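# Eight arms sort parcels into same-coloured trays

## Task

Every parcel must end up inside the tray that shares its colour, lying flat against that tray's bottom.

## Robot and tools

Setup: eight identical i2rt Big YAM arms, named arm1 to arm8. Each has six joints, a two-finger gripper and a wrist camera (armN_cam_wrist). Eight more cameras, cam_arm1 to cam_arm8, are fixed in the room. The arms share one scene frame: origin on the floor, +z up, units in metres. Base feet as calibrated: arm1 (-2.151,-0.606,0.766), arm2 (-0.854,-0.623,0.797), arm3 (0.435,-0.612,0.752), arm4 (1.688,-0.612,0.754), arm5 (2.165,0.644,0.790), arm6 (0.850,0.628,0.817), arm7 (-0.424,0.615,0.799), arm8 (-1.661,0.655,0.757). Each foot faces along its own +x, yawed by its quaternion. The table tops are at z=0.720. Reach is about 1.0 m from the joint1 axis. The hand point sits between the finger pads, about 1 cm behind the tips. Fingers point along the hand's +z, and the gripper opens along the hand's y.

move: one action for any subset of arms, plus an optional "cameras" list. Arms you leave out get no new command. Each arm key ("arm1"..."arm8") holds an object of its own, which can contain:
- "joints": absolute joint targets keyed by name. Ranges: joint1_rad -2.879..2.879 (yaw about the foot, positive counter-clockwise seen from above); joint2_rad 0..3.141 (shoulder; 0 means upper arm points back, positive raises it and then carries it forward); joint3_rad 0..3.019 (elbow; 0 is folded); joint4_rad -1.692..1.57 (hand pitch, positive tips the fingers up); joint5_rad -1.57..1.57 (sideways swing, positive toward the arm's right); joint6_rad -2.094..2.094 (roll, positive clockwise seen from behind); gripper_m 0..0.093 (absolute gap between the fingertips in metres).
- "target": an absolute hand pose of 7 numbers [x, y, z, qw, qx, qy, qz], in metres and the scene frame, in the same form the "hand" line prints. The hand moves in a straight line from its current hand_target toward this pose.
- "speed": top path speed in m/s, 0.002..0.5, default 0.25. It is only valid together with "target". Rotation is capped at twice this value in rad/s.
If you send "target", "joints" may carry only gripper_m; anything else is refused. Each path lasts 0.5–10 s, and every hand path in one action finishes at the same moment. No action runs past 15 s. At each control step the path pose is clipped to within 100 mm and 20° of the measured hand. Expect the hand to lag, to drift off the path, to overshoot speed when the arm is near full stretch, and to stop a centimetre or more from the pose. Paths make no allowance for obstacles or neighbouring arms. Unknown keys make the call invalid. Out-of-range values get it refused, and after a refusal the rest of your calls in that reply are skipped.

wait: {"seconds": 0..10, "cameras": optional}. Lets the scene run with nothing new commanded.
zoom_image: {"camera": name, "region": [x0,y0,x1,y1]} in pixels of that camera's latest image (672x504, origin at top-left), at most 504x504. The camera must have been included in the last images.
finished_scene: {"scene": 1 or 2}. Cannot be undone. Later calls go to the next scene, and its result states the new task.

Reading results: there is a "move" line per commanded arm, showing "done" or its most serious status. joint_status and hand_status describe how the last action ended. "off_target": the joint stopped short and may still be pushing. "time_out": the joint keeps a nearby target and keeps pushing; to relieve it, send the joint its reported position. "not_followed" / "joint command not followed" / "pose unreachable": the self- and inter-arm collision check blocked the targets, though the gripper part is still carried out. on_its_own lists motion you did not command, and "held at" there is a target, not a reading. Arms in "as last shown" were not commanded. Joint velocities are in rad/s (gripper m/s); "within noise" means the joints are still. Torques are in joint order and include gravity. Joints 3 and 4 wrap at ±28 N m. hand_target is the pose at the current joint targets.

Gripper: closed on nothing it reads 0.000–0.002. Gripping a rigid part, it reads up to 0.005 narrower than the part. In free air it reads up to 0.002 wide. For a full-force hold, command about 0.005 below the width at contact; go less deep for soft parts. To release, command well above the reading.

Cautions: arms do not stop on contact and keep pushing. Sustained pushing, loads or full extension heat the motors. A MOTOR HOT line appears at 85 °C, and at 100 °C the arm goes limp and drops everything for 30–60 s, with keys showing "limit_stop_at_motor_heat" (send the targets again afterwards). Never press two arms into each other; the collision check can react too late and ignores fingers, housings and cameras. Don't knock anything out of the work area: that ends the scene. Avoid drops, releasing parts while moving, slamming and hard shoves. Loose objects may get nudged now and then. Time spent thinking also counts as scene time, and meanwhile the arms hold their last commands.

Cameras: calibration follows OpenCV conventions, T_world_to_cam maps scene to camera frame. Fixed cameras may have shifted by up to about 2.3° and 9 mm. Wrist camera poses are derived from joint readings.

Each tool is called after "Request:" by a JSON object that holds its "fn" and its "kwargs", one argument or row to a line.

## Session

Request:
{"fn": "move", "kwargs": {
  "cameras": ["cam_arm1","cam_arm2","cam_arm3","cam_arm4","cam_arm5","cam_arm6","cam_arm7","cam_arm8"]
}}

Scene clock: 0.00 s.
Joint torques (N m): no reading
Heat: arm1: hottest joint1_rad 30 °C; arm2: hottest joint3_rad 30 °C; arm3: hottest joint1_rad 30 °C; arm4: hottest joint3_rad 34 °C; arm5: hottest joint3_rad 32 °C; arm6: hottest joint3_rad 31 °C; arm7: hottest joint3_rad 34 °C; arm8: hottest joint1_rad 29 °C.
Joint velocities: within noise
arm1.joint_positions: joint1_rad=+0.458 joint2_rad=+0.456 joint3_rad=+1.438 joint4_rad=-1.139 joint5_rad=+0.063 joint6_rad=-0.074 gripper_m=+0.09396
arm1.joint_status: not commanded
arm1.hand: x=-1.9866 y=-0.6052 z=+1.4040 quat_wxyz=(-0.650, +0.024, -0.759, +0.041) (m; scene frame)
arm1.hand_target: x=-1.9921 y=-0.6053 z=+1.4119 quat_wxyz=(-0.658, +0.023, -0.752, +0.041) (m; scene frame)
arm1.hand_status: not commanded
arm2.joint_positions: joint1_rad=-0.133 joint2_rad=+0.490 joint3_rad=+1.431 joint4_rad=-1.371 joint5_rad=+0.122 joint6_rad=+0.254 gripper_m=+0.09396
arm2.joint_status: not commanded
arm2.hand: x=-0.9557 y=-0.4897 z=+1.3731 quat_wxyz=(-0.193, +0.711, -0.448, -0.506) (m; scene frame)
arm2.hand_target: x=-0.9532 y=-0.4923 z=+1.3817 quat_wxyz=(-0.195, +0.705, -0.446, -0.516) (m; scene frame)
arm2.hand_status: not commanded
arm3.joint_positions: joint1_rad=+0.288 joint2_rad=+0.566 joint3_rad=+1.355 joint4_rad=-1.309 joint5_rad=+0.227 joint6_rad=-0.408 gripper_m=+0.09396
arm3.joint_status: not commanded
arm3.hand: x=+0.2384 y=-0.5089 z=+1.2929 quat_wxyz=(-0.272, +0.862, -0.018, -0.428) (m; scene frame)
arm3.hand_target: x=+0.2407 y=-0.5098 z=+1.3061 quat_wxyz=(-0.276, +0.854, -0.020, -0.440) (m; scene frame)
arm3.hand_status: not commanded
arm4.joint_positions: joint1_rad=-0.202 joint2_rad=+0.526 joint3_rad=+1.372 joint4_rad=-1.530 joint5_rad=+0.176 joint6_rad=+0.279 gripper_m=+0.09396
arm4.joint_status: not commanded
arm4.hand: x=+1.8391 y=-0.5129 z=+1.2624 quat_wxyz=(-0.405, +0.175, -0.887, -0.138) (m; scene frame)
arm4.hand_target: x=+1.8372 y=-0.5146 z=+1.2716 quat_wxyz=(-0.414, +0.173, -0.882, -0.143) (m; scene frame)
arm4.hand_status: not commanded
arm5.joint_positions: joint1_rad=+0.150 joint2_rad=+0.484 joint3_rad=+1.403 joint4_rad=-1.356 joint5_rad=-0.018 joint6_rad=+0.258 gripper_m=+0.09396
arm5.joint_status: not commanded
arm5.hand: x=+1.9905 y=+0.6571 z=+1.3561 quat_wxyz=(+0.044, +0.831, -0.149, -0.534) (m; scene frame)
arm5.hand_target: x=+1.9935 y=+0.6567 z=+1.3668 quat_wxyz=(+0.045, +0.825, -0.147, -0.545) (m; scene frame)
arm5.hand_status: not commanded
arm6.joint_positions: joint1_rad=+0.005 joint2_rad=+0.600 joint3_rad=+1.377 joint4_rad=-1.425 joint5_rad=+0.198 joint6_rad=-0.419 gripper_m=+0.09396
arm6.joint_status: not commanded
arm6.hand: x=+1.0055 y=+0.4776 z=+1.3387 quat_wxyz=(-0.341, -0.130, -0.883, +0.295) (m; scene frame)
arm6.hand_target: x=+1.0039 y=+0.4787 z=+1.3519 quat_wxyz=(-0.354, -0.130, -0.876, +0.302) (m; scene frame)
arm6.hand_status: not commanded
arm7.joint_positions: joint1_rad=-0.316 joint2_rad=+0.535 joint3_rad=+1.368 joint4_rad=-1.177 joint5_rad=-0.073 joint6_rad=-0.126 gripper_m=+0.09396
arm7.joint_status: not commanded
arm7.hand: x=-0.2873 y=+0.4416 z=+1.3804 quat_wxyz=(-0.508, -0.311, -0.757, +0.270) (m; scene frame)
arm7.hand_target: x=-0.2897 y=+0.4449 z=+1.3917 quat_wxyz=(-0.517, -0.307, -0.750, +0.275) (m; scene frame)
arm7.hand_status: not commanded
arm8.joint_positions: joint1_rad=+0.154 joint2_rad=+0.581 joint3_rad=+1.368 joint4_rad=-1.211 joint5_rad=-0.224 joint6_rad=+0.370 gripper_m=+0.09396
arm8.joint_status: not commanded
arm8.hand: x=-1.7287 y=+0.4302 z=+1.3236 quat_wxyz=(-0.435, -0.755, -0.361, +0.333) (m; scene frame)
arm8.hand_target: x=-1.7273 y=+0.4330 z=+1.3347 quat_wxyz=(-0.441, -0.748, -0.360, +0.341) (m; scene frame)
arm8.hand_status: not commanded
pictures: cam_arm1, cam_arm2, cam_arm3, cam_arm4, cam_arm5, cam_arm6, cam_arm7, cam_arm8

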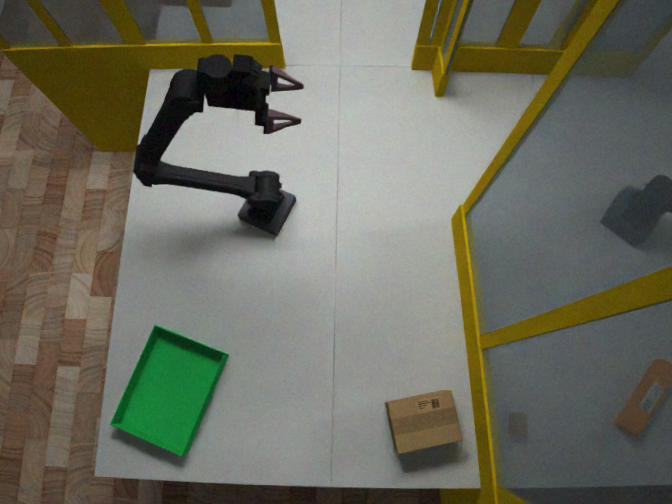

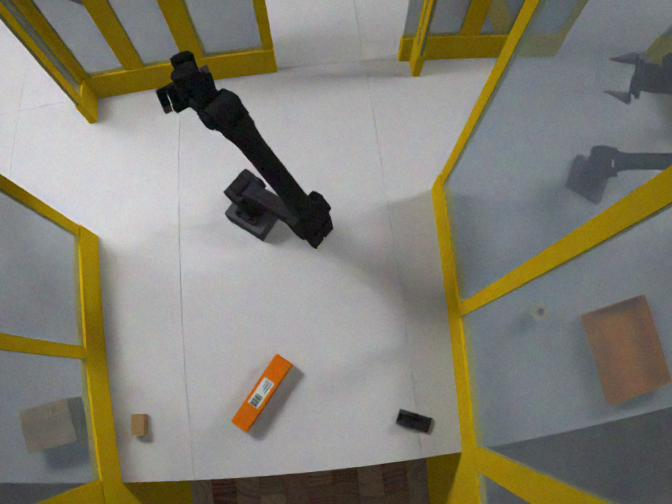

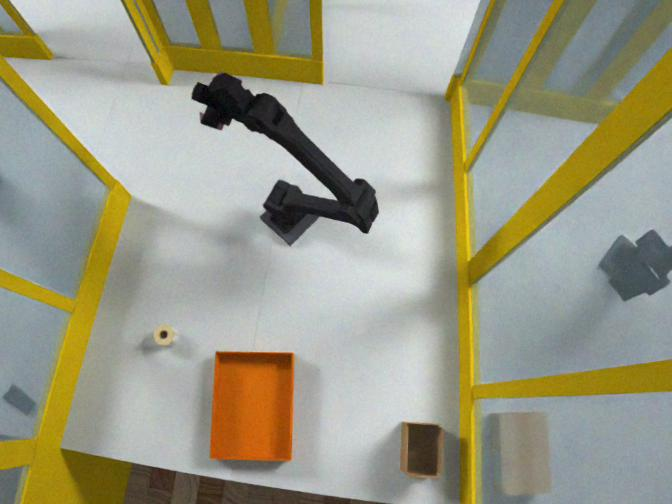

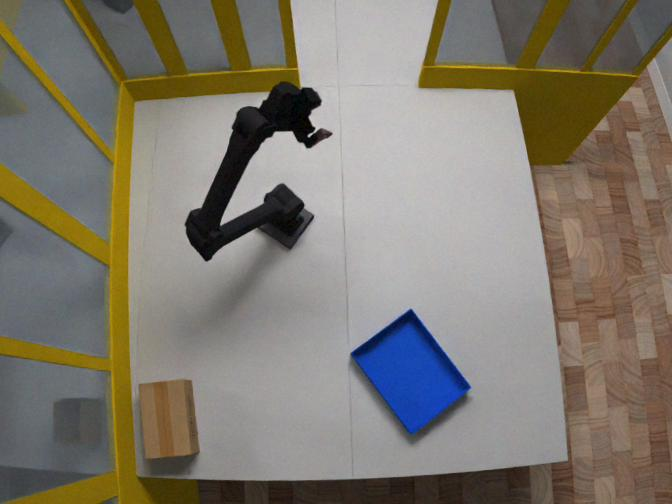

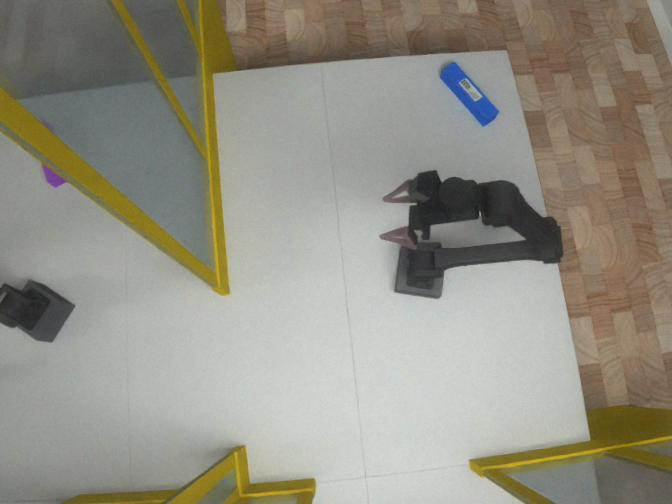

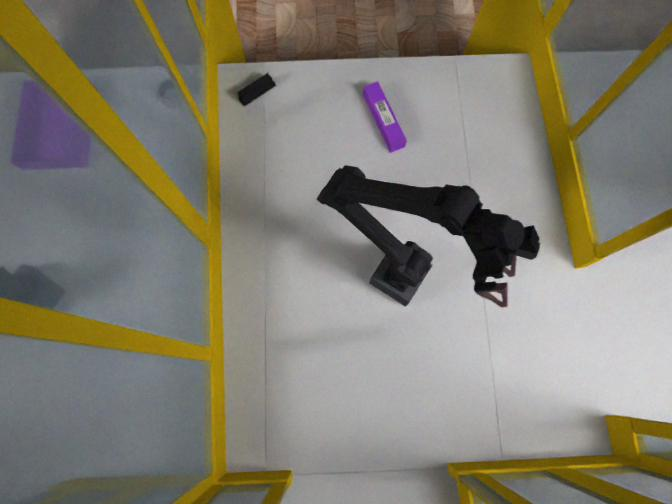

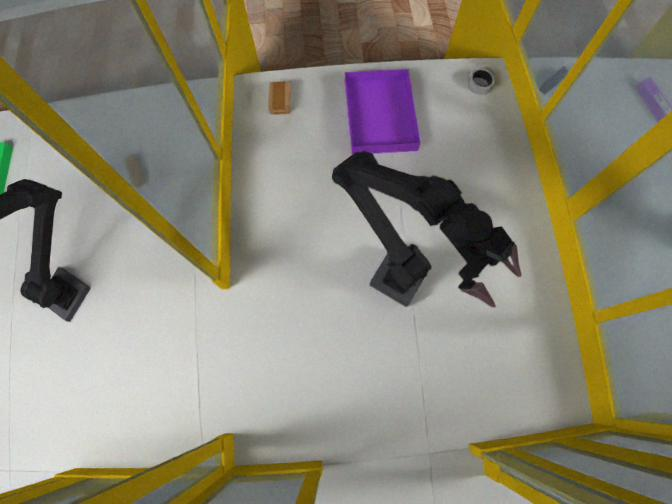

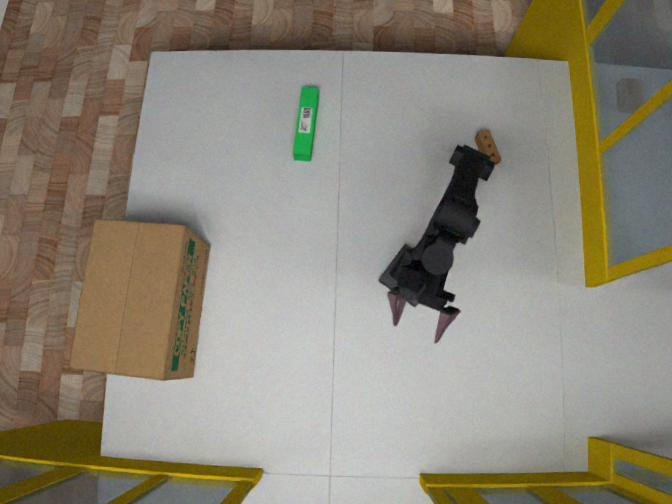

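Request:
{"fn": "move", "kwargs": {
  "arm8": {"joints":{"joint2_rad":0.75,"joint3_rad":1.0,"joint4_rad":-1.5,"joint5_rad":0,"gripper_m":0.093}},
  "arm5": {"joints":{"joint2_rad":0.75,"joint3_rad":1.0,"joint4_rad":-1.5,"joint5_rad":0,"gripper_m":0.093}},
  "arm2": {"joints":{"joint2_rad":0.75,"joint3_rad":1.0,"joint4_rad":-1.5,"joint5_rad":0,"gripper_m":0.093}},
  "arm6": {"joints":{"joint2_rad":0.75,"joint3_rad":1.0,"joint4_rad":-1.5,"joint5_rad":0,"gripper_m":0.093}},
  "arm1": {"joints":{"joint2_rad":0.75,"joint3_rad":1.0,"joint4_rad":-1.5,"joint5_rad":0,"gripper_m":0.093}},
  "arm3": {"joints":{"joint2_rad":0.75,"joint3_rad":1.0,"joint4_rad":-1.5,"joint5_rad":0,"gripper_m":0.093}},
  "arm4": {"joints":{"joint2_rad":0.75,"joint3_rad":1.0,"joint4_rad":-1.5,"joint5_rad":0,"gripper_m":0.093}},
  "arm7": {"joints":{"joint2_rad":0.75,"joint3_rad":1.0,"joint4_rad":-1.5,"joint5_rad":0,"gripper_m":0.093}},
  "cameras": []
}}

Request:
{"fn": "move", "kwargs": {
  "arm8": {"joints":{"joint1_rad":-1.932,"joint6_rad":0.67}},
  "arm5": {"joints":{"joint1_rad":-1.712,"joint6_rad":-0.84}},
  "arm2": {"joints":{"joint1_rad":2.185,"joint6_rad":0.6}},
  "arm6": {"joints":{"joint1_rad":2.206,"joint6_rad":-0.31}},
  "arm1": {"joints":{"joint1_rad":1.518,"joint6_rad":-0.475}},
  "arm4": {"joints":{"joint1_rad":0.148,"joint6_rad":-0.47}},
  "arm3": {"joints":{"joint1_rad":0.222,"joint6_rad":-0.39}},
  "arm7": {"joints":{"joint1_rad":-1.023,"joint6_rad":-0.09}},
  "cameras": []
}}

Request:
{"fn": "move", "kwargs": {
  "arm8": {"target":[-2.017,1.172,0.93,0,-0.682,0.731,0],"speed":0.35},
  "arm5": {"target":[2.44,1.289,0.93,0,-0.843,0.537,0],"speed":0.35},
  "arm2": {"target":[-0.882,-1.233,0.93,0,0.895,0.446,0],"speed":0.35},
  "arm6": {"target":[0.84,1.278,0.93,0,-0.814,0.581,0],"speed":0.35},
  "cameras": ["arm8_cam_wrist","arm5_cam_wrist","arm2_cam_wrist","arm6_cam_wrist"]
}}

Scene clock: 125.53 s.
Joint torques (N m): arm1=[1.26 -0.21 8.8 0.43 -0.05 0.01] | arm2=[0.21 -1.79 8.77 0.83 -0.11 -0.07] | arm3=[-0.56 -3.66 9.99 0.24 -0.31 -0.03] | arm4=[-0.03 -1.2 10.43 1.2 -0.14 0.04] | arm5=[-0.56 0.44 7.92 0.31 -0.03 -0.09] | arm6=[-0.62 -1.26 8.87 0.44 -0.06 -0.08] | arm7=[-0.38 -2.2 9.76 0.25 0.07 0.11] | arm8=[1.79 -0.97 9.91 0.05 0.08 -0.03]
Heat: arm1: hottest joint3_rad 32 °C; arm2: hottest joint3_rad 37 °C; arm3: hottest joint3_rad 33 °C; arm4: hottest joint3_rad 41 °C; arm5: hottest joint3_rad 35 °C; arm6: hottest joint3_rad 35 °C; arm7: hottest joint3_rad 44 °C; arm8: hottest joint3_rad 38 °C.
move: arm1 done; arm2 done; arm3 done; arm4 done; arm5 done; arm6 done; arm7 done; arm8 done
Joint velocities: within noise
arm1.joint_positions: joint1_rad=+0.458 joint2_rad=+0.744 joint3_rad=+1.004 joint4_rad=-1.488 joint5_rad=+0.003 joint6_rad=-0.074 gripper_m=+0.09314
arm1.joint_status: all done
arm1.hand: x=-1.9116 y=-0.5959 z=+1.0701 quat_wxyz=(-0.172, +0.054, -0.984, +0.010) (m; scene frame)
arm1.hand_target: x=-1.9139 y=-0.5955 z=+1.0660 quat_wxyz=(-0.161, +0.054, -0.985, +0.008) (m; scene frame)
arm1.hand_status: not commanded
arm2.joint_positions: joint1_rad=-0.133 joint2_rad=+0.747 joint3_rad=+0.999 joint4_rad=-1.492 joint5_rad=+0.003 joint6_rad=+0.254 gripper_m=+0.09311
arm2.joint_status: all done
arm2.hand: x=-1.0215 y=-0.4516 z=+1.0980 quat_wxyz=(-0.046, +0.854, -0.494, -0.159) (m; scene frame)
arm2.hand_target: x=-1.0212 y=-0.4528 z=+1.0970 quat_wxyz=(-0.043, +0.855, -0.494, -0.154) (m; scene frame)
arm2.hand_status: not commanded
arm3.joint_positions: joint1_rad=+0.288 joint2_rad=+0.756 joint3_rad=+0.994 joint4_rad=-1.489 joint5_rad=+0.004 joint6_rad=-0.408 gripper_m=+0.09306
arm3.joint_status: all done
arm3.hand: x=+0.2051 y=-0.5359 z=+1.0472 quat_wxyz=(-0.061, +0.987, +0.043, -0.145) (m; scene frame)
arm3.hand_target: x=+0.2074 y=-0.5375 z=+1.0503 quat_wxyz=(-0.060, +0.987, +0.043, -0.146) (m; scene frame)
arm3.hand_status: not commanded
arm4.joint_positions: joint1_rad=-0.202 joint2_rad=+0.753 joint3_rad=+1.002 joint4_rad=-1.509 joint5_rad=+0.002 joint6_rad=+0.279 gripper_m=+0.09312
arm4.joint_status: all done
arm4.hand: x=+1.8655 y=-0.4475 z=+1.0490 quat_wxyz=(-0.128, +0.231, -0.962, -0.072) (m; scene frame)
arm4.hand_target: x=+1.8661 y=-0.4463 z=+1.0495 quat_wxyz=(-0.132, +0.231, -0.961, -0.075) (m; scene frame)
arm4.hand_status: not commanded
arm5.joint_positions: joint1_rad=+0.150 joint2_rad=+0.745 joint3_rad=+0.988 joint4_rad=-1.490 joint5_rad=-0.002 joint6_rad=+0.258 gripper_m=+0.09315
arm5.joint_status: all done
arm5.hand: x=+1.9264 y=+0.6689 z=+1.0857 quat_wxyz=(+0.009, +0.970, -0.181, -0.160) (m; scene frame)
arm5.hand_target: x=+1.9264 y=+0.6692 z=+1.0891 quat_wxyz=(+0.008, +0.971, -0.181, -0.158) (m; scene frame)
arm5.hand_status: not commanded
arm6.joint_positions: joint1_rad=+0.005 joint2_rad=+0.761 joint3_rad=+0.998 joint4_rad=-1.494 joint5_rad=+0.002 joint6_rad=-0.419 gripper_m=+0.09314
arm6.joint_status: all done
arm6.hand: x=+1.0477 y=+0.4888 z=+1.1137 quat_wxyz=(-0.135, -0.095, -0.983, +0.078) (m; scene frame)
arm6.hand_target: x=+1.0455 y=+0.4908 z=+1.1167 quat_wxyz=(-0.139, -0.095, -0.983, +0.079) (m; scene frame)
arm6.hand_status: not commanded
arm7.joint_positions: joint1_rad=-0.316 joint2_rad=+0.749 joint3_rad=+1.007 joint4_rad=-1.489 joint5_rad=-0.004 joint6_rad=-0.126 gripper_m=+0.09310
arm7.joint_status: all done
arm7.hand: x=-0.2838 y=+0.4165 z=+1.1025 quat_wxyz=(-0.145, -0.397, -0.902, +0.084) (m; scene frame)
arm7.hand_target: x=-0.2863 y=+0.4189 z=+1.0982 quat_wxyz=(-0.136, -0.398, -0.904, +0.081) (m; scene frame)
arm7.hand_status: not commanded
arm8.joint_positions: joint1_rad=+0.154 joint2_rad=+0.752 joint3_rad=+1.003 joint4_rad=-1.490 joint5_rad=-0.004 joint6_rad=+0.370 gripper_m=+0.09310
arm8.joint_status: all done
arm8.hand: x=-1.7664 y=+0.4381 z=+1.0588 quat_wxyz=(-0.113, -0.918, -0.361, +0.120) (m; scene frame)
arm8.hand_target: x=-1.7656 y=+0.4411 z=+1.0572 quat_wxyz=(-0.109, -0.919, -0.361, +0.117) (m; scene frame)
arm8.hand_status: not commanded
pictures: none
No camera images: "cameras" was empty.

Scene clock: 127.87 s.
Joint torques (N m): arm1=[2.14 -0.5 8.68 0.47 -0.01 -0.05] | arm2=[0.79 -1.79 8.76 0.8 0.02 0.06] | arm3=[-1.79 -3.55 9.99 0.24 -0.26 0.14] | arm4=[1.32 -1.2 10.41 1.18 -0.15 -0.02] | arm5=[-1.26 -0.03 7.88 0.39 -0.18 -0.12] | arm6=[0.21 -1.26 8.87 0.46 0.07 0.01] | arm7=[-1.2 -1.96 9.87 0.27 0.01 0.21] | arm8=[1.32 -0.97 10 0.03 -0.02 0]
Heat: arm1: hottest joint3_rad 33 °C; arm2: hottest joint3_rad 37 °C; arm3: hottest joint3_rad 33 °C; arm4: hottest joint3_rad 41 °C; arm5: hottest joint3_rad 35 °C; arm6: hottest joint3_rad 35 °C; arm7: hottest joint3_rad 44 °C; arm8: hottest joint3_rad 38 °C.
move: arm1 done; arm2 done; arm3 done; arm4 done; arm5 done; arm6 done; arm7 done; arm8 done
Joint velocities: within noise
arm1.joint_positions: joint1_rad=+1.506 joint2_rad=+0.745 joint3_rad=+1.004 joint4_rad=-1.488 joint5_rad=+0.002 joint6_rad=-0.467 gripper_m=+0.09314
arm1.joint_status: all done
arm1.hand: x=-2.0384 y=-0.3906 z=+1.0673 quat_wxyz=(-0.160, +0.690, -0.704, -0.046) (m; scene frame)
arm1.hand_target: x=-2.0424 y=-0.3913 z=+1.0635 quat_wxyz=(-0.150, +0.698, -0.699, -0.044) (m; scene frame)
arm1.hand_status: not commanded
arm2.joint_positions: joint1_rad=+2.177 joint2_rad=+0.747 joint3_rad=+0.999 joint4_rad=-1.492 joint5_rad=+0.001 joint6_rad=+0.587 gripper_m=+0.09311
arm2.joint_status: all done
arm2.hand: x=-0.8677 y=-0.8627 z=+1.0975 quat_wxyz=(+0.142, +0.882, +0.442, -0.082) (m; scene frame)
arm2.hand_target: x=-0.8656 y=-0.8617 z=+1.0965 quat_wxyz=(+0.139, +0.884, +0.440, -0.078) (m; scene frame)
arm2.hand_status: not commanded
arm3.joint_positions: joint1_rad=+0.236 joint2_rad=+0.756 joint3_rad=+0.994 joint4_rad=-1.489 joint5_rad=+0.003 joint6_rad=-0.406 gripper_m=+0.09306
arm3.joint_status: all done
arm3.hand: x=+0.2094 y=-0.5243 z=+1.0473 quat_wxyz=(-0.065, +0.987, +0.016, -0.144) (m; scene frame)
arm3.hand_target: x=+0.2130 y=-0.5227 z=+1.0504 quat_wxyz=(-0.063, +0.987, +0.001, -0.145) (m; scene frame)
arm3.hand_status: not commanded
arm4.joint_positions: joint1_rad=+0.133 joint2_rad=+0.753 joint3_rad=+1.002 joint4_rad=-1.509 joint5_rad=+0.001 joint6_rad=-0.461 gripper_m=+0.09312
arm4.joint_status: all done
arm4.hand: x=+1.8025 y=-0.3990 z=+1.0493 quat_wxyz=(-0.140, +0.691, -0.708, -0.048) (m; scene frame)
arm4.hand_target: x=+1.7999 y=-0.3961 z=+1.0498 quat_wxyz=(-0.144, +0.698, -0.699, -0.050) (m; scene frame)
arm4.hand_status: not commanded
arm5.joint_positions: joint1_rad=-1.704 joint2_rad=+0.746 joint3_rad=+0.988 joint4_rad=-1.490 joint5_rad=+0.000 joint6_rad=-0.830 gripper_m=+0.09315
arm5.joint_status: all done
arm5.hand: x=+2.2558 y=+0.8625 z=+1.0881 quat_wxyz=(-0.162, +0.832, -0.530, -0.028) (m; scene frame)
arm5.hand_target: x=+2.2575 y=+0.8617 z=+1.0915 quat_wxyz=(-0.161, +0.832, -0.530, -0.026) (m; scene frame)
arm5.hand_status: not commanded
arm6.joint_positions: joint1_rad=+2.197 joint2_rad=+0.761 joint3_rad=+0.998 joint4_rad=-1.494 joint5_rad=-0.002 joint6_rad=-0.319 gripper_m=+0.09314
arm6.joint_status: all done
arm6.hand: x=+0.8487 y=+0.8699 z=+1.1138 quat_wxyz=(-0.126, +0.803, -0.575, -0.093) (m; scene frame)
arm6.hand_target: x=+0.8467 y=+0.8669 z=+1.1168 quat_wxyz=(-0.128, +0.802, -0.575, -0.096) (m; scene frame)
arm6.hand_status: not commanded
arm7.joint_positions: joint1_rad=-1.014 joint2_rad=+0.749 joint3_rad=+1.007 joint4_rad=-1.489 joint5_rad=-0.002 joint6_rad=-0.099 gripper_m=+0.09310
arm7.joint_status: all done
arm7.hand: x=-0.4435 y=+0.3729 z=+1.1024 quat_wxyz=(-0.108, -0.691, -0.703, +0.128) (m; scene frame)
arm7.hand_target: x=-0.4458 y=+0.3764 z=+1.0982 quat_wxyz=(-0.101, -0.699, -0.698, +0.122) (m; scene frame)
arm7.hand_status: not commanded
arm8.joint_positions: joint1_rad=-1.927 joint2_rad=+0.752 joint3_rad=+1.003 joint4_rad=-1.490 joint5_rad=-0.001 joint6_rad=+0.663 gripper_m=+0.09310
arm8.joint_status: all done
arm8.hand: x=-1.7990 y=+0.8539 z=+1.0584 quat_wxyz=(+0.024, -0.678, +0.716, +0.163) (m; scene frame)
arm8.hand_target: x=-1.7960 y=+0.8522 z=+1.0567 quat_wxyz=(+0.023, -0.674, +0.721, +0.157) (m; scene frame)
arm8.hand_status: not commanded
pictures: none
No camera images: "cameras" was empty.

Scene clock: 130.53 s.
Joint torques (N m): arm1=[2.14 -0.26 8.81 0.44 -0.04 -0.05] | arm2=[0.85 -21.3 11.58 0.13 -0.01 0.08] | arm3=[-1.73 -3.72 9.98 0.24 -0.25 0.14] | arm4=[1.32 -1.2 10.41 1.2 -0.15 -0.02] | arm5=[-1.38 -18.61 10.32 -0.06 -0.29 -0.13] | arm6=[0.09 -15.09 12.52 -0.21 0.07 -0.04] | arm7=[-1.08 -2.2 9.81 0.27 0.01 0.21] | arm8=[1.55 -18.55 14.53 -0.57 0.01 0.04]
Heat: arm1: hottest joint3_rad 33 °C; arm2: hottest joint3_rad 37 °C; arm3: hottest joint3_rad 32 °C; arm4: hottest joint3_rad 42 °C; arm5: hottest joint3_rad 36 °C; arm6: hottest joint3_rad 36 °C; arm7: hottest joint3_rad 44 °C; arm8: hottest joint3_rad 38 °C.
move: arm2 off_target; arm5 off_target; arm6 off_target; arm8 off_target
Joint velocities: within noise
arm1, arm3, arm4, arm7: as last shown
arm2.joint_positions: joint1_rad=+2.179 joint2_rad=+1.966 joint3_rad=+1.745 joint4_rad=-1.370 joint5_rad=+0.001 joint6_rad=+0.588 gripper_m=+0.09311
arm2.joint_status: not commanded
arm2.hand: x=-0.8862 y=-1.2202 z=+0.9211 quat_wxyz=(-0.009, +0.894, +0.449, +0.005) (m; scene frame)
arm2.hand_target: x=-0.8820 y=-1.2325 z=+0.9302 quat_wxyz=(+0.001, +0.895, +0.446, +0.000) (m; scene frame)
arm2.hand_status: off_target (0.016 m and 1.3 deg from the pose sent, 0.407 m and 18.9 deg at the start)
arm4.joint_positions: joint1_rad=+0.133 joint2_rad=+0.753 joint3_rad=+1.002 joint4_rad=-1.509 joint5_rad=+0.001 joint6_rad=-0.462 gripper_m=+0.09312
arm5.joint_positions: joint1_rad=-1.706 joint2_rad=+2.276 joint3_rad=+2.255 joint4_rad=-1.587 joint5_rad=+0.000 joint6_rad=-0.831 gripper_m=+0.09315
arm5.joint_status: not commanded
arm5.hand: x=+2.4314 y=+1.2814 z=+0.9164 quat_wxyz=(+0.015, +0.843, -0.538, +0.003) (m; scene frame)
arm5.hand_target: x=+2.4397 y=+1.2883 z=+0.9300 quat_wxyz=(-0.001, +0.843, -0.537, +0.000) (m; scene frame)
arm5.hand_status: off_target (0.018 m and 1.7 deg from the pose sent, 0.491 m and 19.0 deg at the start)
arm6.joint_positions: joint1_rad=+2.197 joint2_rad=+2.087 joint3_rad=+1.880 joint4_rad=-1.393 joint5_rad=-0.002 joint6_rad=-0.319 gripper_m=+0.09314
arm6.joint_status: not commanded
arm6.hand: x=+0.8452 y=+1.2628 z=+0.9195 quat_wxyz=(+0.012, +0.813, -0.582, +0.008) (m; scene frame)
arm6.hand_target: x=+0.8399 y=+1.2772 z=+0.9302 quat_wxyz=(+0.000, +0.814, -0.581, -0.001) (m; scene frame)
arm6.hand_status: off_target (0.019 m and 1.6 deg from the pose sent, 0.448 m and 18.0 deg at the start)
arm8.joint_positions: joint1_rad=-1.927 joint2_rad=+1.995 joint3_rad=+1.896 joint4_rad=-1.494 joint5_rad=-0.001 joint6_rad=+0.666 gripper_m=+0.09310
arm8.joint_status: not commanded
arm8.hand: x=-2.0122 y=+1.1595 z=+0.9211 quat_wxyz=(-0.002, -0.687, +0.727, -0.011) (m; scene frame)
arm8.hand_target: x=-2.0166 y=+1.1715 z=+0.9301 quat_wxyz=(+0.000, -0.682, +0.731, +0.001) (m; scene frame)
arm8.hand_status: off_target (0.016 m and 1.5 deg from the pose sent, 0.406 m and 18.9 deg at the start)
pictures: arm2_cam_wrist, arm5_cam_wrist, arm6_cam_wrist, arm8_cam_wrist
camera_calibration:
arm2_cam_wrist: T_world_to_cam=[[-0.798474, 0.601504, 0.0251611, 0.00200652], [0.494631, 0.631632, 0.596977, 0.663595], [0.343191, 0.489116, -0.801864, 1.76013], [0, 0, 0, 1]] pos_world=[-0.930693, -1.28126, 1.01518]
arm5_cam_wrist: T_world_to_cam=[[0.911501, 0.411009, -0.0154027, -2.72767], [0.340631, -0.733375, 0.58833, -0.419971], [0.230513, -0.54151, -0.808474, 0.998387], [0, 0, 0, 1]] pos_world=[2.39918, 1.35374, 1.01224]
arm6_cam_wrist: T_world_to_cam=[[0.944613, 0.328162, -0.00404653, -1.21056], [0.265668, -0.757368, 0.596501, 0.189204], [0.192684, -0.564538, -0.802602, 1.41235], [0, 0, 0, 1]] pos_world=[0.821106, 1.33788, 1.0158]
arm8_cam_wrist: T_world_to_cam=[[0.998044, -0.0624517, 0.00275551, 2.07911], [-0.0513402, -0.793728, 0.606103, 0.262974], [-0.035665, -0.605059, -0.795382, 1.48298], [0, 0, 0, 1]] pos_world=[-2.00865, 1.23586, 1.01442]

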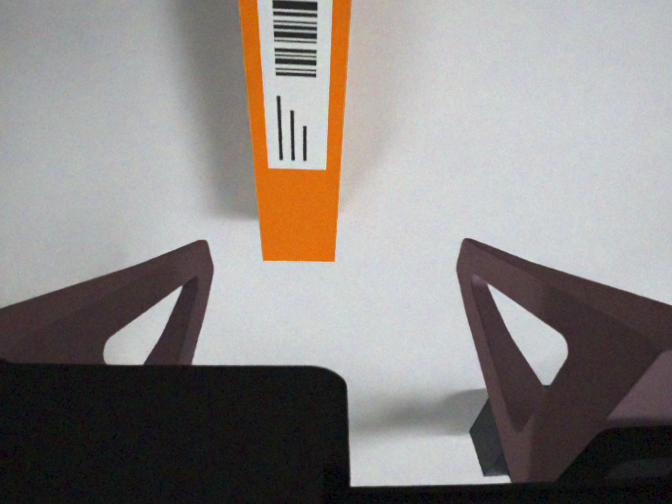

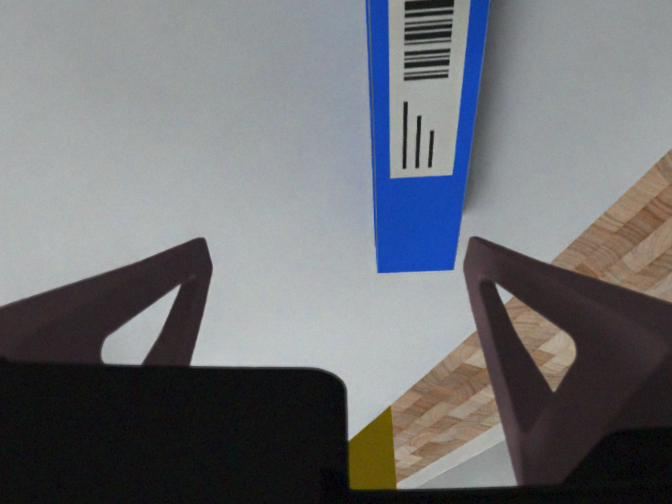

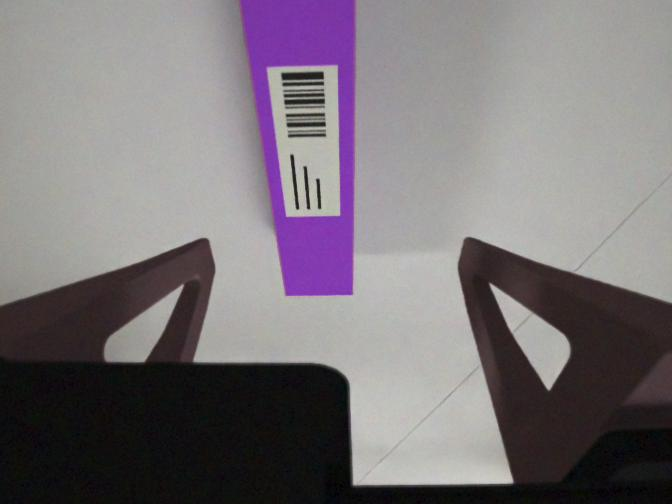

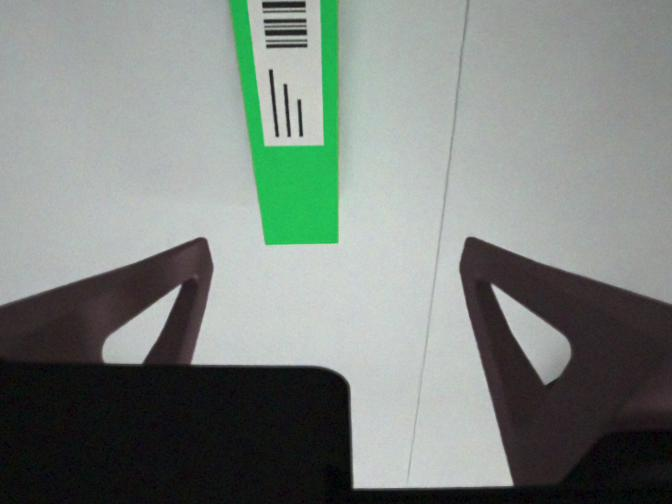

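Request:
{"fn": "move", "kwargs": {
  "arm8": {"target":[-2.038,1.217,0.85,0,-0.682,0.731,0],"speed":0.25},
  "arm5": {"target":[2.462,1.341,0.85,0,-0.866,0.5,0],"speed":0.25},
  "arm2": {"target":[-0.880,-1.262,0.85,0,0.906,0.423,0],"speed":0.25},
  "arm6": {"target":[0.831,1.268,0.85,0,-0.819,0.574,0],"speed":0.25},
  "cameras": ["arm8_cam_wrist","arm5_cam_wrist","arm2_cam_wrist","arm6_cam_wrist"]
}}

Scene clock: 165.73 s.
Joint torques (N m): arm1=[2.37 -0.21 8.83 0.44 0 -0.08] | arm2=[0.85 -24 11.06 0.77 -0.01 0.08] | arm3=[-1.67 -3.6 10 0.25 -0.24 0.14] | arm4=[1.32 -1.2 10.41 1.2 -0.15 -0.02] | arm5=[-1.61 -21.54 10.22 -0.09 -0.26 -0.18] | arm6=[0.15 -16.26 8.51 0.54 0.07 -0.07] | arm7=[-1.08 -2.08 9.87 0.21 0.01 0.21] | arm8=[1.26 -22.01 14.24 -0.21 0.03 -0.06]
Heat: arm1: hottest joint3_rad 36 °C; arm2: hottest joint3_rad 42 °C; arm3: hottest joint3_rad 32 °C; arm4: hottest joint3_rad 43 °C; arm5: hottest joint3_rad 40 °C; arm6: hottest joint3_rad 40 °C; arm7: hottest joint3_rad 42 °C; arm8: hottest joint3_rad 43 °C.
move: arm2 off_target; arm5 off_target; arm6 done; arm8 off_target
Joint velocities: within noise
arm1, arm3, arm4, arm7: as last shown
arm2.joint_positions: joint1_rad=+2.184 joint2_rad=+2.114 joint3_rad=+1.751 joint4_rad=-1.260 joint5_rad=+0.001 joint6_rad=+0.644 gripper_m=+0.09311
arm2.joint_status: not commanded
arm2.hand: x=-0.8841 y=-1.2422 z=+0.8352 quat_wxyz=(-0.024, +0.904, +0.426, +0.012) (m; scene frame)
arm2.hand_target: x=-0.8800 y=-1.2611 z=+0.8505 quat_wxyz=(+0.000, +0.906, +0.423, +0.000) (m; scene frame)
arm2.hand_status: off_target (0.025 m and 3.1 deg from the pose sent, 0.083 m and 3.5 deg at the start)
arm5.joint_positions: joint1_rad=-1.706 joint2_rad=+2.569 joint3_rad=+2.578 joint4_rad=-1.624 joint5_rad=+0.000 joint6_rad=-0.917 gripper_m=+0.09315
arm5.joint_status: not commanded
arm5.hand: x=+2.4535 y=+1.3340 z=+0.8325 quat_wxyz=(+0.018, +0.865, -0.501, +0.003) (m; scene frame)
arm5.hand_target: x=+2.4617 y=+1.3401 z=+0.8499 quat_wxyz=(-0.001, +0.866, -0.500, +0.000) (m; scene frame)
arm5.hand_status: off_target (0.021 m and 2.1 deg from the pose sent, 0.094 m and 5.4 deg at the start)
arm6.joint_positions: joint1_rad=+2.210 joint2_rad=+2.135 joint3_rad=+1.767 joint4_rad=-1.222 joint5_rad=-0.002 joint6_rad=-0.319 gripper_m=+0.09314
arm6.joint_status: not commanded
arm6.hand: x=+0.8370 y=+1.2615 z=+0.8482 quat_wxyz=(+0.008, +0.817, -0.577, +0.005) (m; scene frame)
arm6.hand_target: x=+0.8309 y=+1.2679 z=+0.8502 quat_wxyz=(+0.000, +0.819, -0.574, +0.000) (m; scene frame)
arm6.hand_status: done (0.009 m and 1.2 deg from the pose sent, 0.071 m and 2.0 deg at the start)
arm8.joint_positions: joint1_rad=-1.938 joint2_rad=+2.192 joint3_rad=+1.987 joint4_rad=-1.417 joint5_rad=-0.001 joint6_rad=+0.666 gripper_m=+0.09310
arm8.joint_status: not commanded
arm8.hand: x=-2.0315 y=+1.2002 z=+0.8325 quat_wxyz=(-0.005, -0.682, +0.731, -0.026) (m; scene frame)
arm8.hand_target: x=-2.0374 y=+1.2161 z=+0.8504 quat_wxyz=(+0.000, -0.682, +0.731, +0.000) (m; scene frame)
arm8.hand_status: off_target (0.025 m and 3.0 deg from the pose sent, 0.095 m and 1.5 deg at the start)
pictures: arm2_cam_wrist, arm5_cam_wrist, arm6_cam_wrist, arm8_cam_wrist
camera_calibration:
arm2_cam_wrist: T_world_to_cam=[[-0.767212, 0.639784, 0.0454112, 0.077377], [0.525573, 0.586511, 0.616261, 0.682911], [0.36764, 0.49667, -0.786231, 1.71923], [0, 0, 0, 1]] pos_world=[-0.931612, -1.30393, 0.927345]
arm5_cam_wrist: T_world_to_cam=[[0.87285, 0.487507, -0.0216773, -2.77273], [0.40496, -0.698838, 0.589604, -0.544519], [0.272287, -0.523414, -0.807402, 0.826485], [0, 0, 0, 1]] pos_world=[2.41564, 1.40379, 0.928251]
arm6_cam_wrist: T_world_to_cam=[[0.940278, 0.340407, -0.00111321, -1.21697], [0.275582, -0.75929, 0.58952, 0.233047], [0.199831, -0.554619, -0.807753, 1.34182], [0, 0, 0, 1]] pos_world=[0.811929, 1.33542, 0.94512]
arm8_cam_wrist: T_world_to_cam=[[0.997068, -0.0735656, 0.0210363, 2.09728], [-0.0705808, -0.778151, 0.624099, 0.275288], [-0.0295428, -0.623754, -0.781062, 1.4594], [0, 0, 0, 1]] pos_world=[-2.02859, 1.27881, 0.923959]

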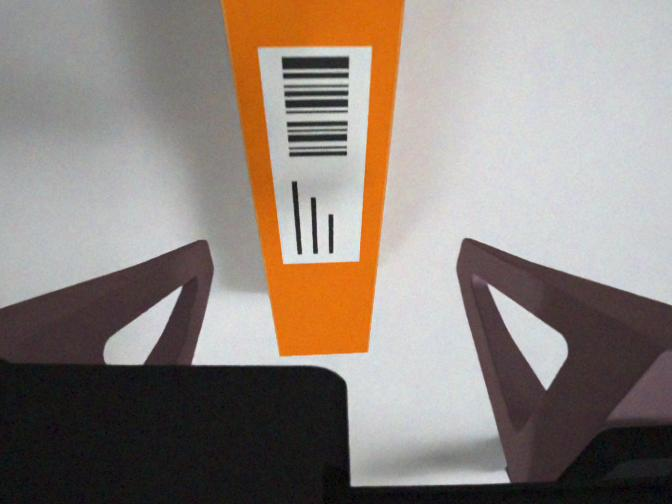

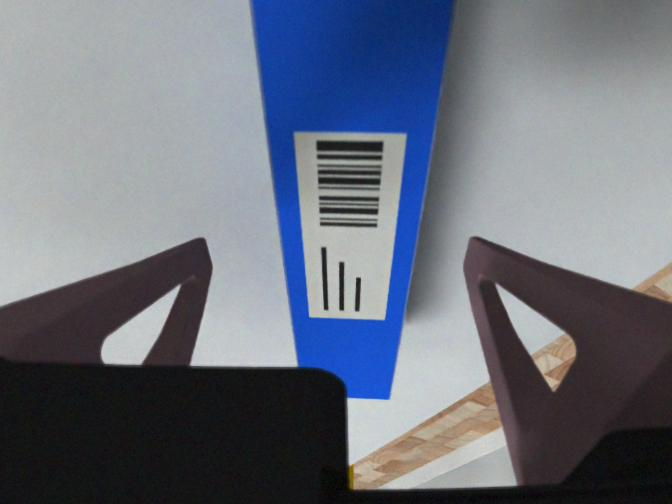

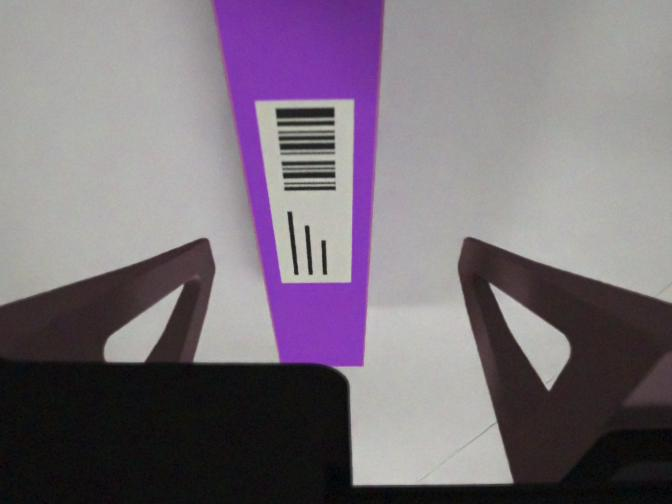

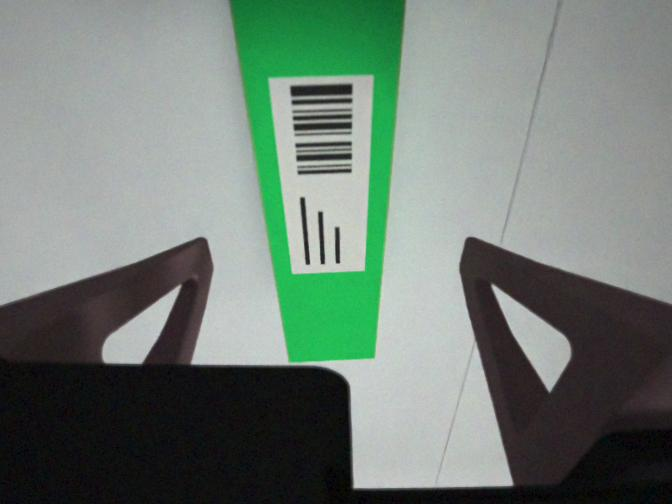

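Request:
{"fn": "move", "kwargs": {
  "arm8": {"target":[-2.038,1.215,0.768,0,-0.682,0.731,0],"speed":0.2},
  "arm5": {"target":[2.462,1.341,0.768,0,-0.866,0.5,0],"speed":0.2},
  "arm2": {"target":[-0.880,-1.260,0.768,0,0.906,0.423,0],"speed":0.2},
  "arm6": {"target":[0.831,1.268,0.768,0,-0.819,0.574,0],"speed":0.2},
  "cameras": []
}}

Request:
{"fn": "move", "kwargs": {
  "arm8": {"joints":{"gripper_m":0.045}},
  "arm5": {"joints":{"gripper_m":0.045}},
  "arm2": {"joints":{"gripper_m":0.045}},
  "arm6": {"joints":{"gripper_m":0.045}},
  "cameras": []
}}

Request:
{"fn": "move", "kwargs": {
  "arm8": {"target":[-2.038,1.215,0.95,0,-0.682,0.731,0],"speed":0.25},
  "arm5": {"target":[2.462,1.341,0.95,0,-0.866,0.5,0],"speed":0.25},
  "arm2": {"target":[-0.880,-1.260,0.95,0,0.906,0.423,0],"speed":0.25},
  "arm6": {"target":[0.831,1.268,0.95,0,-0.819,0.574,0],"speed":0.25},
  "cameras": ["cam_arm8","cam_arm5"]
}}

Scene clock: 180.23 s.
Joint torques (N m): arm1=[2.08 0.15 8.77 0.35 -0.03 -0.06] | arm2=[0.79 -24 7.84 0.87 0 0.07] | arm3=[-1.73 -3.55 9.98 0.23 -0.25 0.14] | arm4=[1.26 -1.2 10.41 1.2 -0.15 -0.02] | arm5=[-1.08 -22.83 7.23 0.69 -0.29 -0.16] | arm6=[0.21 -16.56 8.03 0.53 0.07 -0.07] | arm7=[-0.85 -2.08 9.83 0.27 0.01 0.21] | arm8=[1.67 -21.48 9.73 0.29 0.03 -0.07]
Heat: arm1: hottest joint3_rad 37 °C; arm2: hottest joint3_rad 43 °C; arm3: hottest joint3_rad 32 °C; arm4: hottest joint3_rad 44 °C; arm5: hottest joint3_rad 42 °C; arm6: hottest joint3_rad 39 °C; arm7: hottest joint3_rad 42 °C; arm8: hottest joint3_rad 41 °C.
move: arm2 done; arm5 off_target; arm6 off_target; arm8 done
Joint velocities: within noise
arm1, arm3, arm4, arm7: as last shown
arm2.joint_positions: joint1_rad=+2.184 joint2_rad=+2.196 joint3_rad=+1.706 joint4_rad=-1.093 joint5_rad=+0.001 joint6_rad=+0.644 gripper_m=+0.09311
arm2.joint_status: not commanded
arm2.hand: x=-0.8847 y=-1.2549 z=+0.7692 quat_wxyz=(-0.006, +0.905, +0.426, +0.002) (m; scene frame)
arm2.hand_target: x=-0.8801 y=-1.2600 z=+0.7681 quat_wxyz=(+0.000, +0.906, +0.423, +0.000) (m; scene frame)
arm2.hand_status: done (0.007 m and 0.8 deg from the pose sent, 0.070 m and 3.1 deg at the start)
arm5.joint_positions: joint1_rad=-1.706 joint2_rad=+2.601 joint3_rad=+2.452 joint4_rad=-1.456 joint5_rad=+0.000 joint6_rad=-0.917 gripper_m=+0.09315
arm5.joint_status: not commanded
arm5.hand: x=+2.4547 y=+1.3367 z=+0.7603 quat_wxyz=(+0.013, +0.865, -0.501, +0.003) (m; scene frame)
arm5.hand_target: x=+2.4620 y=+1.3408 z=+0.7682 quat_wxyz=(+0.000, +0.866, -0.500, +0.000) (m; scene frame)
arm5.hand_status: off_target (0.011 m and 1.6 deg from the pose sent, 0.066 m and 2.0 deg at the start)
arm6.joint_positions: joint1_rad=+2.210 joint2_rad=+2.234 joint3_rad=+1.701 joint4_rad=-1.061 joint5_rad=-0.002 joint6_rad=-0.319 gripper_m=+0.09314
arm6.joint_status: not commanded
arm6.hand: x=+0.8370 y=+1.2598 z=+0.7644 quat_wxyz=(+0.010, +0.817, -0.577, +0.006) (m; scene frame)
arm6.hand_target: x=+0.8309 y=+1.2679 z=+0.7682 quat_wxyz=(+0.000, +0.819, -0.574, +0.000) (m; scene frame)
arm6.hand_status: off_target (0.011 m and 1.4 deg from the pose sent, 0.081 m and 1.2 deg at the start)
arm8.joint_positions: joint1_rad=-1.938 joint2_rad=+2.241 joint3_rad=+1.919 joint4_rad=-1.250 joint5_rad=-0.001 joint6_rad=+0.666 gripper_m=+0.09310
arm8.joint_status: not commanded
arm8.hand: x=-2.0389 y=+1.2111 z=+0.7751 quat_wxyz=(-0.001, -0.683, +0.731, -0.001) (m; scene frame)
arm8.hand_target: x=-2.0380 y=+1.2149 z=+0.7680 quat_wxyz=(+0.000, -0.682, +0.731, +0.000) (m; scene frame)
arm8.hand_status: done (0.008 m and 0.2 deg from the pose sent, 0.066 m and 3.0 deg at the start)
pictures: none
No camera images: "cameras" was empty.

Scene clock: 180.93 s.
Joint torques (N m): arm1=[2.14 -0.09 8.8 0.42 -0.03 -0.05] | arm2=[0.79 -24 7.91 0.85 0.01 0.07] | arm3=[-1.79 -3.55 9.98 0.23 -0.24 0.14] | arm4=[1.32 -1.2 10.4 1.2 -0.16 -0.02] | arm5=[-1.14 -22.48 7.21 0.66 -0.28 -0.14] | arm6=[0.21 -16.5 8.06 0.51 0.07 -0.07] | arm7=[-1.14 -2.08 9.84 0.24 0.02 0.2] | arm8=[1.49 -21.42 9.65 0.28 0.02 -0.07]
Heat: arm1: hottest joint3_rad 37 °C; arm2: hottest joint3_rad 43 °C; arm3: hottest joint3_rad 32 °C; arm4: hottest joint3_rad 44 °C; arm5: hottest joint3_rad 41 °C; arm6: hottest joint3_rad 39 °C; arm7: hottest joint3_rad 42 °C; arm8: hottest joint3_rad 41 °C.
move: arm2 off_target; arm5 off_target; arm6 off_target; arm8 off_target
Joint velocities: within noise
arm1, arm3, arm4, arm7: as last shown
arm2.joint_positions: joint1_rad=+2.184 joint2_rad=+2.196 joint3_rad=+1.706 joint4_rad=-1.092 joint5_rad=+0.000 joint6_rad=+0.644 gripper_m=+0.05844
arm2.joint_status: gripper_m off_target (ended at +0.05848, target +0.04500)
arm2.hand: x=-0.8846 y=-1.2550 z=+0.7692 quat_wxyz=(-0.005, +0.905, +0.426, +0.002) (m; scene frame)
arm2.hand_target: x=-0.8801 y=-1.2600 z=+0.7681 quat_wxyz=(+0.000, +0.906, +0.423, +0.000) (m; scene frame)
arm2.hand_status: not commanded
arm5.joint_positions: joint1_rad=-1.706 joint2_rad=+2.601 joint3_rad=+2.452 joint4_rad=-1.455 joint5_rad=+0.000 joint6_rad=-0.917 gripper_m=+0.05850
arm5.joint_status: gripper_m off_target (ended at +0.05853, target +0.04500)
arm5.hand: x=+2.4547 y=+1.3370 z=+0.7603 quat_wxyz=(+0.013, +0.865, -0.501, +0.002) (m; scene frame)
arm5.hand_target: x=+2.4620 y=+1.3408 z=+0.7682 quat_wxyz=(+0.000, +0.866, -0.500, +0.000) (m; scene frame)
arm5.hand_status: not commanded
arm6.joint_positions: joint1_rad=+2.210 joint2_rad=+2.234 joint3_rad=+1.701 joint4_rad=-1.061 joint5_rad=-0.002 joint6_rad=-0.319 gripper_m=+0.05928
arm6.joint_status: gripper_m off_target (ended at +0.05932, target +0.04500)
arm6.hand: x=+0.8370 y=+1.2598 z=+0.7644 quat_wxyz=(+0.010, +0.817, -0.577, +0.006) (m; scene frame)
arm6.hand_target: x=+0.8309 y=+1.2678 z=+0.7682 quat_wxyz=(+0.000, +0.819, -0.574, +0.000) (m; scene frame)
arm6.hand_status: not commanded
arm8.joint_positions: joint1_rad=-1.938 joint2_rad=+2.241 joint3_rad=+1.919 joint4_rad=-1.250 joint5_rad=-0.001 joint6_rad=+0.666 gripper_m=+0.05927
arm8.joint_status: gripper_m off_target (ended at +0.05930, target +0.04500)
arm8.hand: x=-2.0389 y=+1.2111 z=+0.7751 quat_wxyz=(-0.001, -0.683, +0.731, -0.001) (m; scene frame)
arm8.hand_target: x=-2.0380 y=+1.2149 z=+0.7680 quat_wxyz=(+0.000, -0.682, +0.731, +0.000) (m; scene frame)
arm8.hand_status: not commanded
pictures: none
No camera images: "cameras" was empty.

Scene clock: 182.60 s.
Joint torques (N m): arm1=[2.37 -0.38 8.73 0.46 -0.02 -0.05] | arm2=[0.79 -22.18 11.82 0.16 0.01 0.07] | arm3=[-1.85 -3.55 9.98 0.23 -0.25 0.14] | arm4=[1.26 -1.2 10.41 1.18 -0.15 -0.02] | arm5=[-1.26 -22.07 10 -0.06 -0.29 -0.11] | arm6=[0.09 -16.67 12.53 -0.25 0.06 -0.08] | arm7=[-1.14 -2.02 9.87 0.25 0.02 0.2] | arm8=[1.32 -20.13 14.87 -0.66 0.02 -0.04]
Heat: arm1: hottest joint3_rad 37 °C; arm2: hottest joint3_rad 43 °C; arm3: hottest joint3_rad 32 °C; arm4: hottest joint3_rad 44 °C; arm5: hottest joint3_rad 41 °C; arm6: hottest joint3_rad 39 °C; arm7: hottest joint3_rad 42 °C; arm8: hottest joint3_rad 41 °C.
move: arm2 off_target; arm5 off_target; arm6 off_target; arm8 off_target
Joint velocities: within noise
arm1, arm3, arm4, arm7: as last shown
arm2.joint_positions: joint1_rad=+2.184 joint2_rad=+2.031 joint3_rad=+1.907 joint4_rad=-1.464 joint5_rad=+0.000 joint6_rad=+0.644 gripper_m=+0.05845
arm2.joint_status: not commanded
arm2.hand: x=-0.8842 y=-1.2481 z=+0.9432 quat_wxyz=(-0.008, +0.905, +0.426, +0.004) (m; scene frame)
arm2.hand_target: x=-0.8800 y=-1.2594 z=+0.9501 quat_wxyz=(+0.001, +0.906, +0.423, +0.000) (m; scene frame)
arm2.hand_status: off_target (0.014 m and 1.1 deg from the pose sent, 0.181 m and 0.8 deg at the start)
arm5.joint_positions: joint1_rad=-1.706 joint2_rad=+2.461 joint3_rad=+2.636 joint4_rad=-1.674 joint5_rad=+0.000 joint6_rad=-0.917 gripper_m=+0.05850
arm5.joint_status: not commanded
arm5.hand: x=+2.4547 y=+1.3376 z=+0.9330 quat_wxyz=(-0.039, +0.865, -0.501, -0.005) (m; scene frame)
arm5.hand_target: x=+2.4615 y=+1.3398 z=+0.9495 quat_wxyz=(-0.055, +0.865, -0.499, -0.007) (m; scene frame)
arm5.hand_status: off_target (0.019 m and 4.6 deg from the pose sent, 0.190 m and 1.5 deg at the start; pose on its path clipped on 11 of 50 steps; a joint's target at an end of its range on 32 of 50 steps)
arm6.joint_positions: joint1_rad=+2.210 joint2_rad=+2.070 joint3_rad=+1.867 joint4_rad=-1.420 joint5_rad=-0.002 joint6_rad=-0.319 gripper_m=+0.05928
arm6.joint_status: not commanded
arm6.hand: x=+0.8372 y=+1.2520 z=+0.9247 quat_wxyz=(+0.022, +0.816, -0.577, +0.015) (m; scene frame)
arm6.hand_target: x=+0.8310 y=+1.2666 z=+0.9504 quat_wxyz=(+0.000, +0.819, -0.574, +0.000) (m; scene frame)
arm6.hand_status: off_target (0.031 m and 3.1 deg from the pose sent, 0.186 m and 1.4 deg at the start; pose on its path clipped on 9 of 50 steps)
arm8.joint_positions: joint1_rad=-1.938 joint2_rad=+2.154 joint3_rad=+2.216 joint4_rad=-1.652 joint5_rad=-0.001 joint6_rad=+0.666 gripper_m=+0.05927
arm8.joint_status: not commanded
arm8.hand: x=-2.0341 y=+1.2041 z=+0.9437 quat_wxyz=(-0.002, -0.683, +0.731, -0.010) (m; scene frame)
arm8.hand_target: x=-2.0377 y=+1.2144 z=+0.9499 quat_wxyz=(+0.000, -0.682, +0.731, +0.001) (m; scene frame)
arm8.hand_status: off_target (0.013 m and 1.2 deg from the pose sent, 0.175 m and 0.2 deg at the start; pose on its path clipped on 3 of 50 steps)
pictures: cam_arm5, cam_arm8

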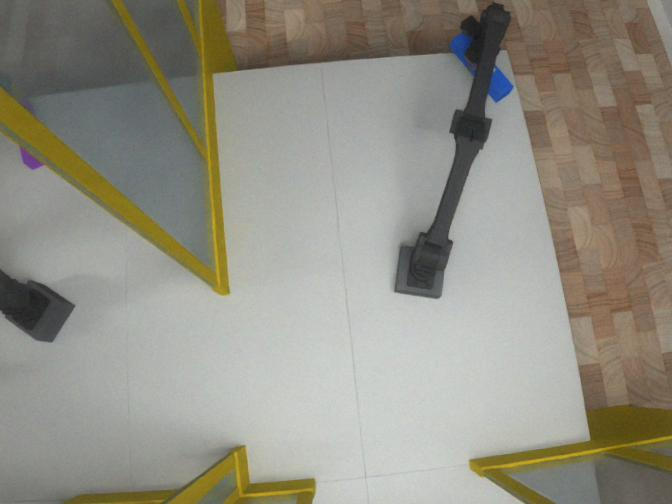

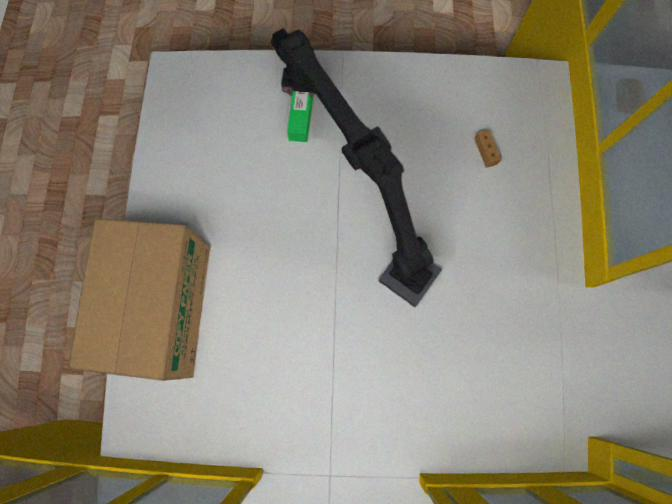

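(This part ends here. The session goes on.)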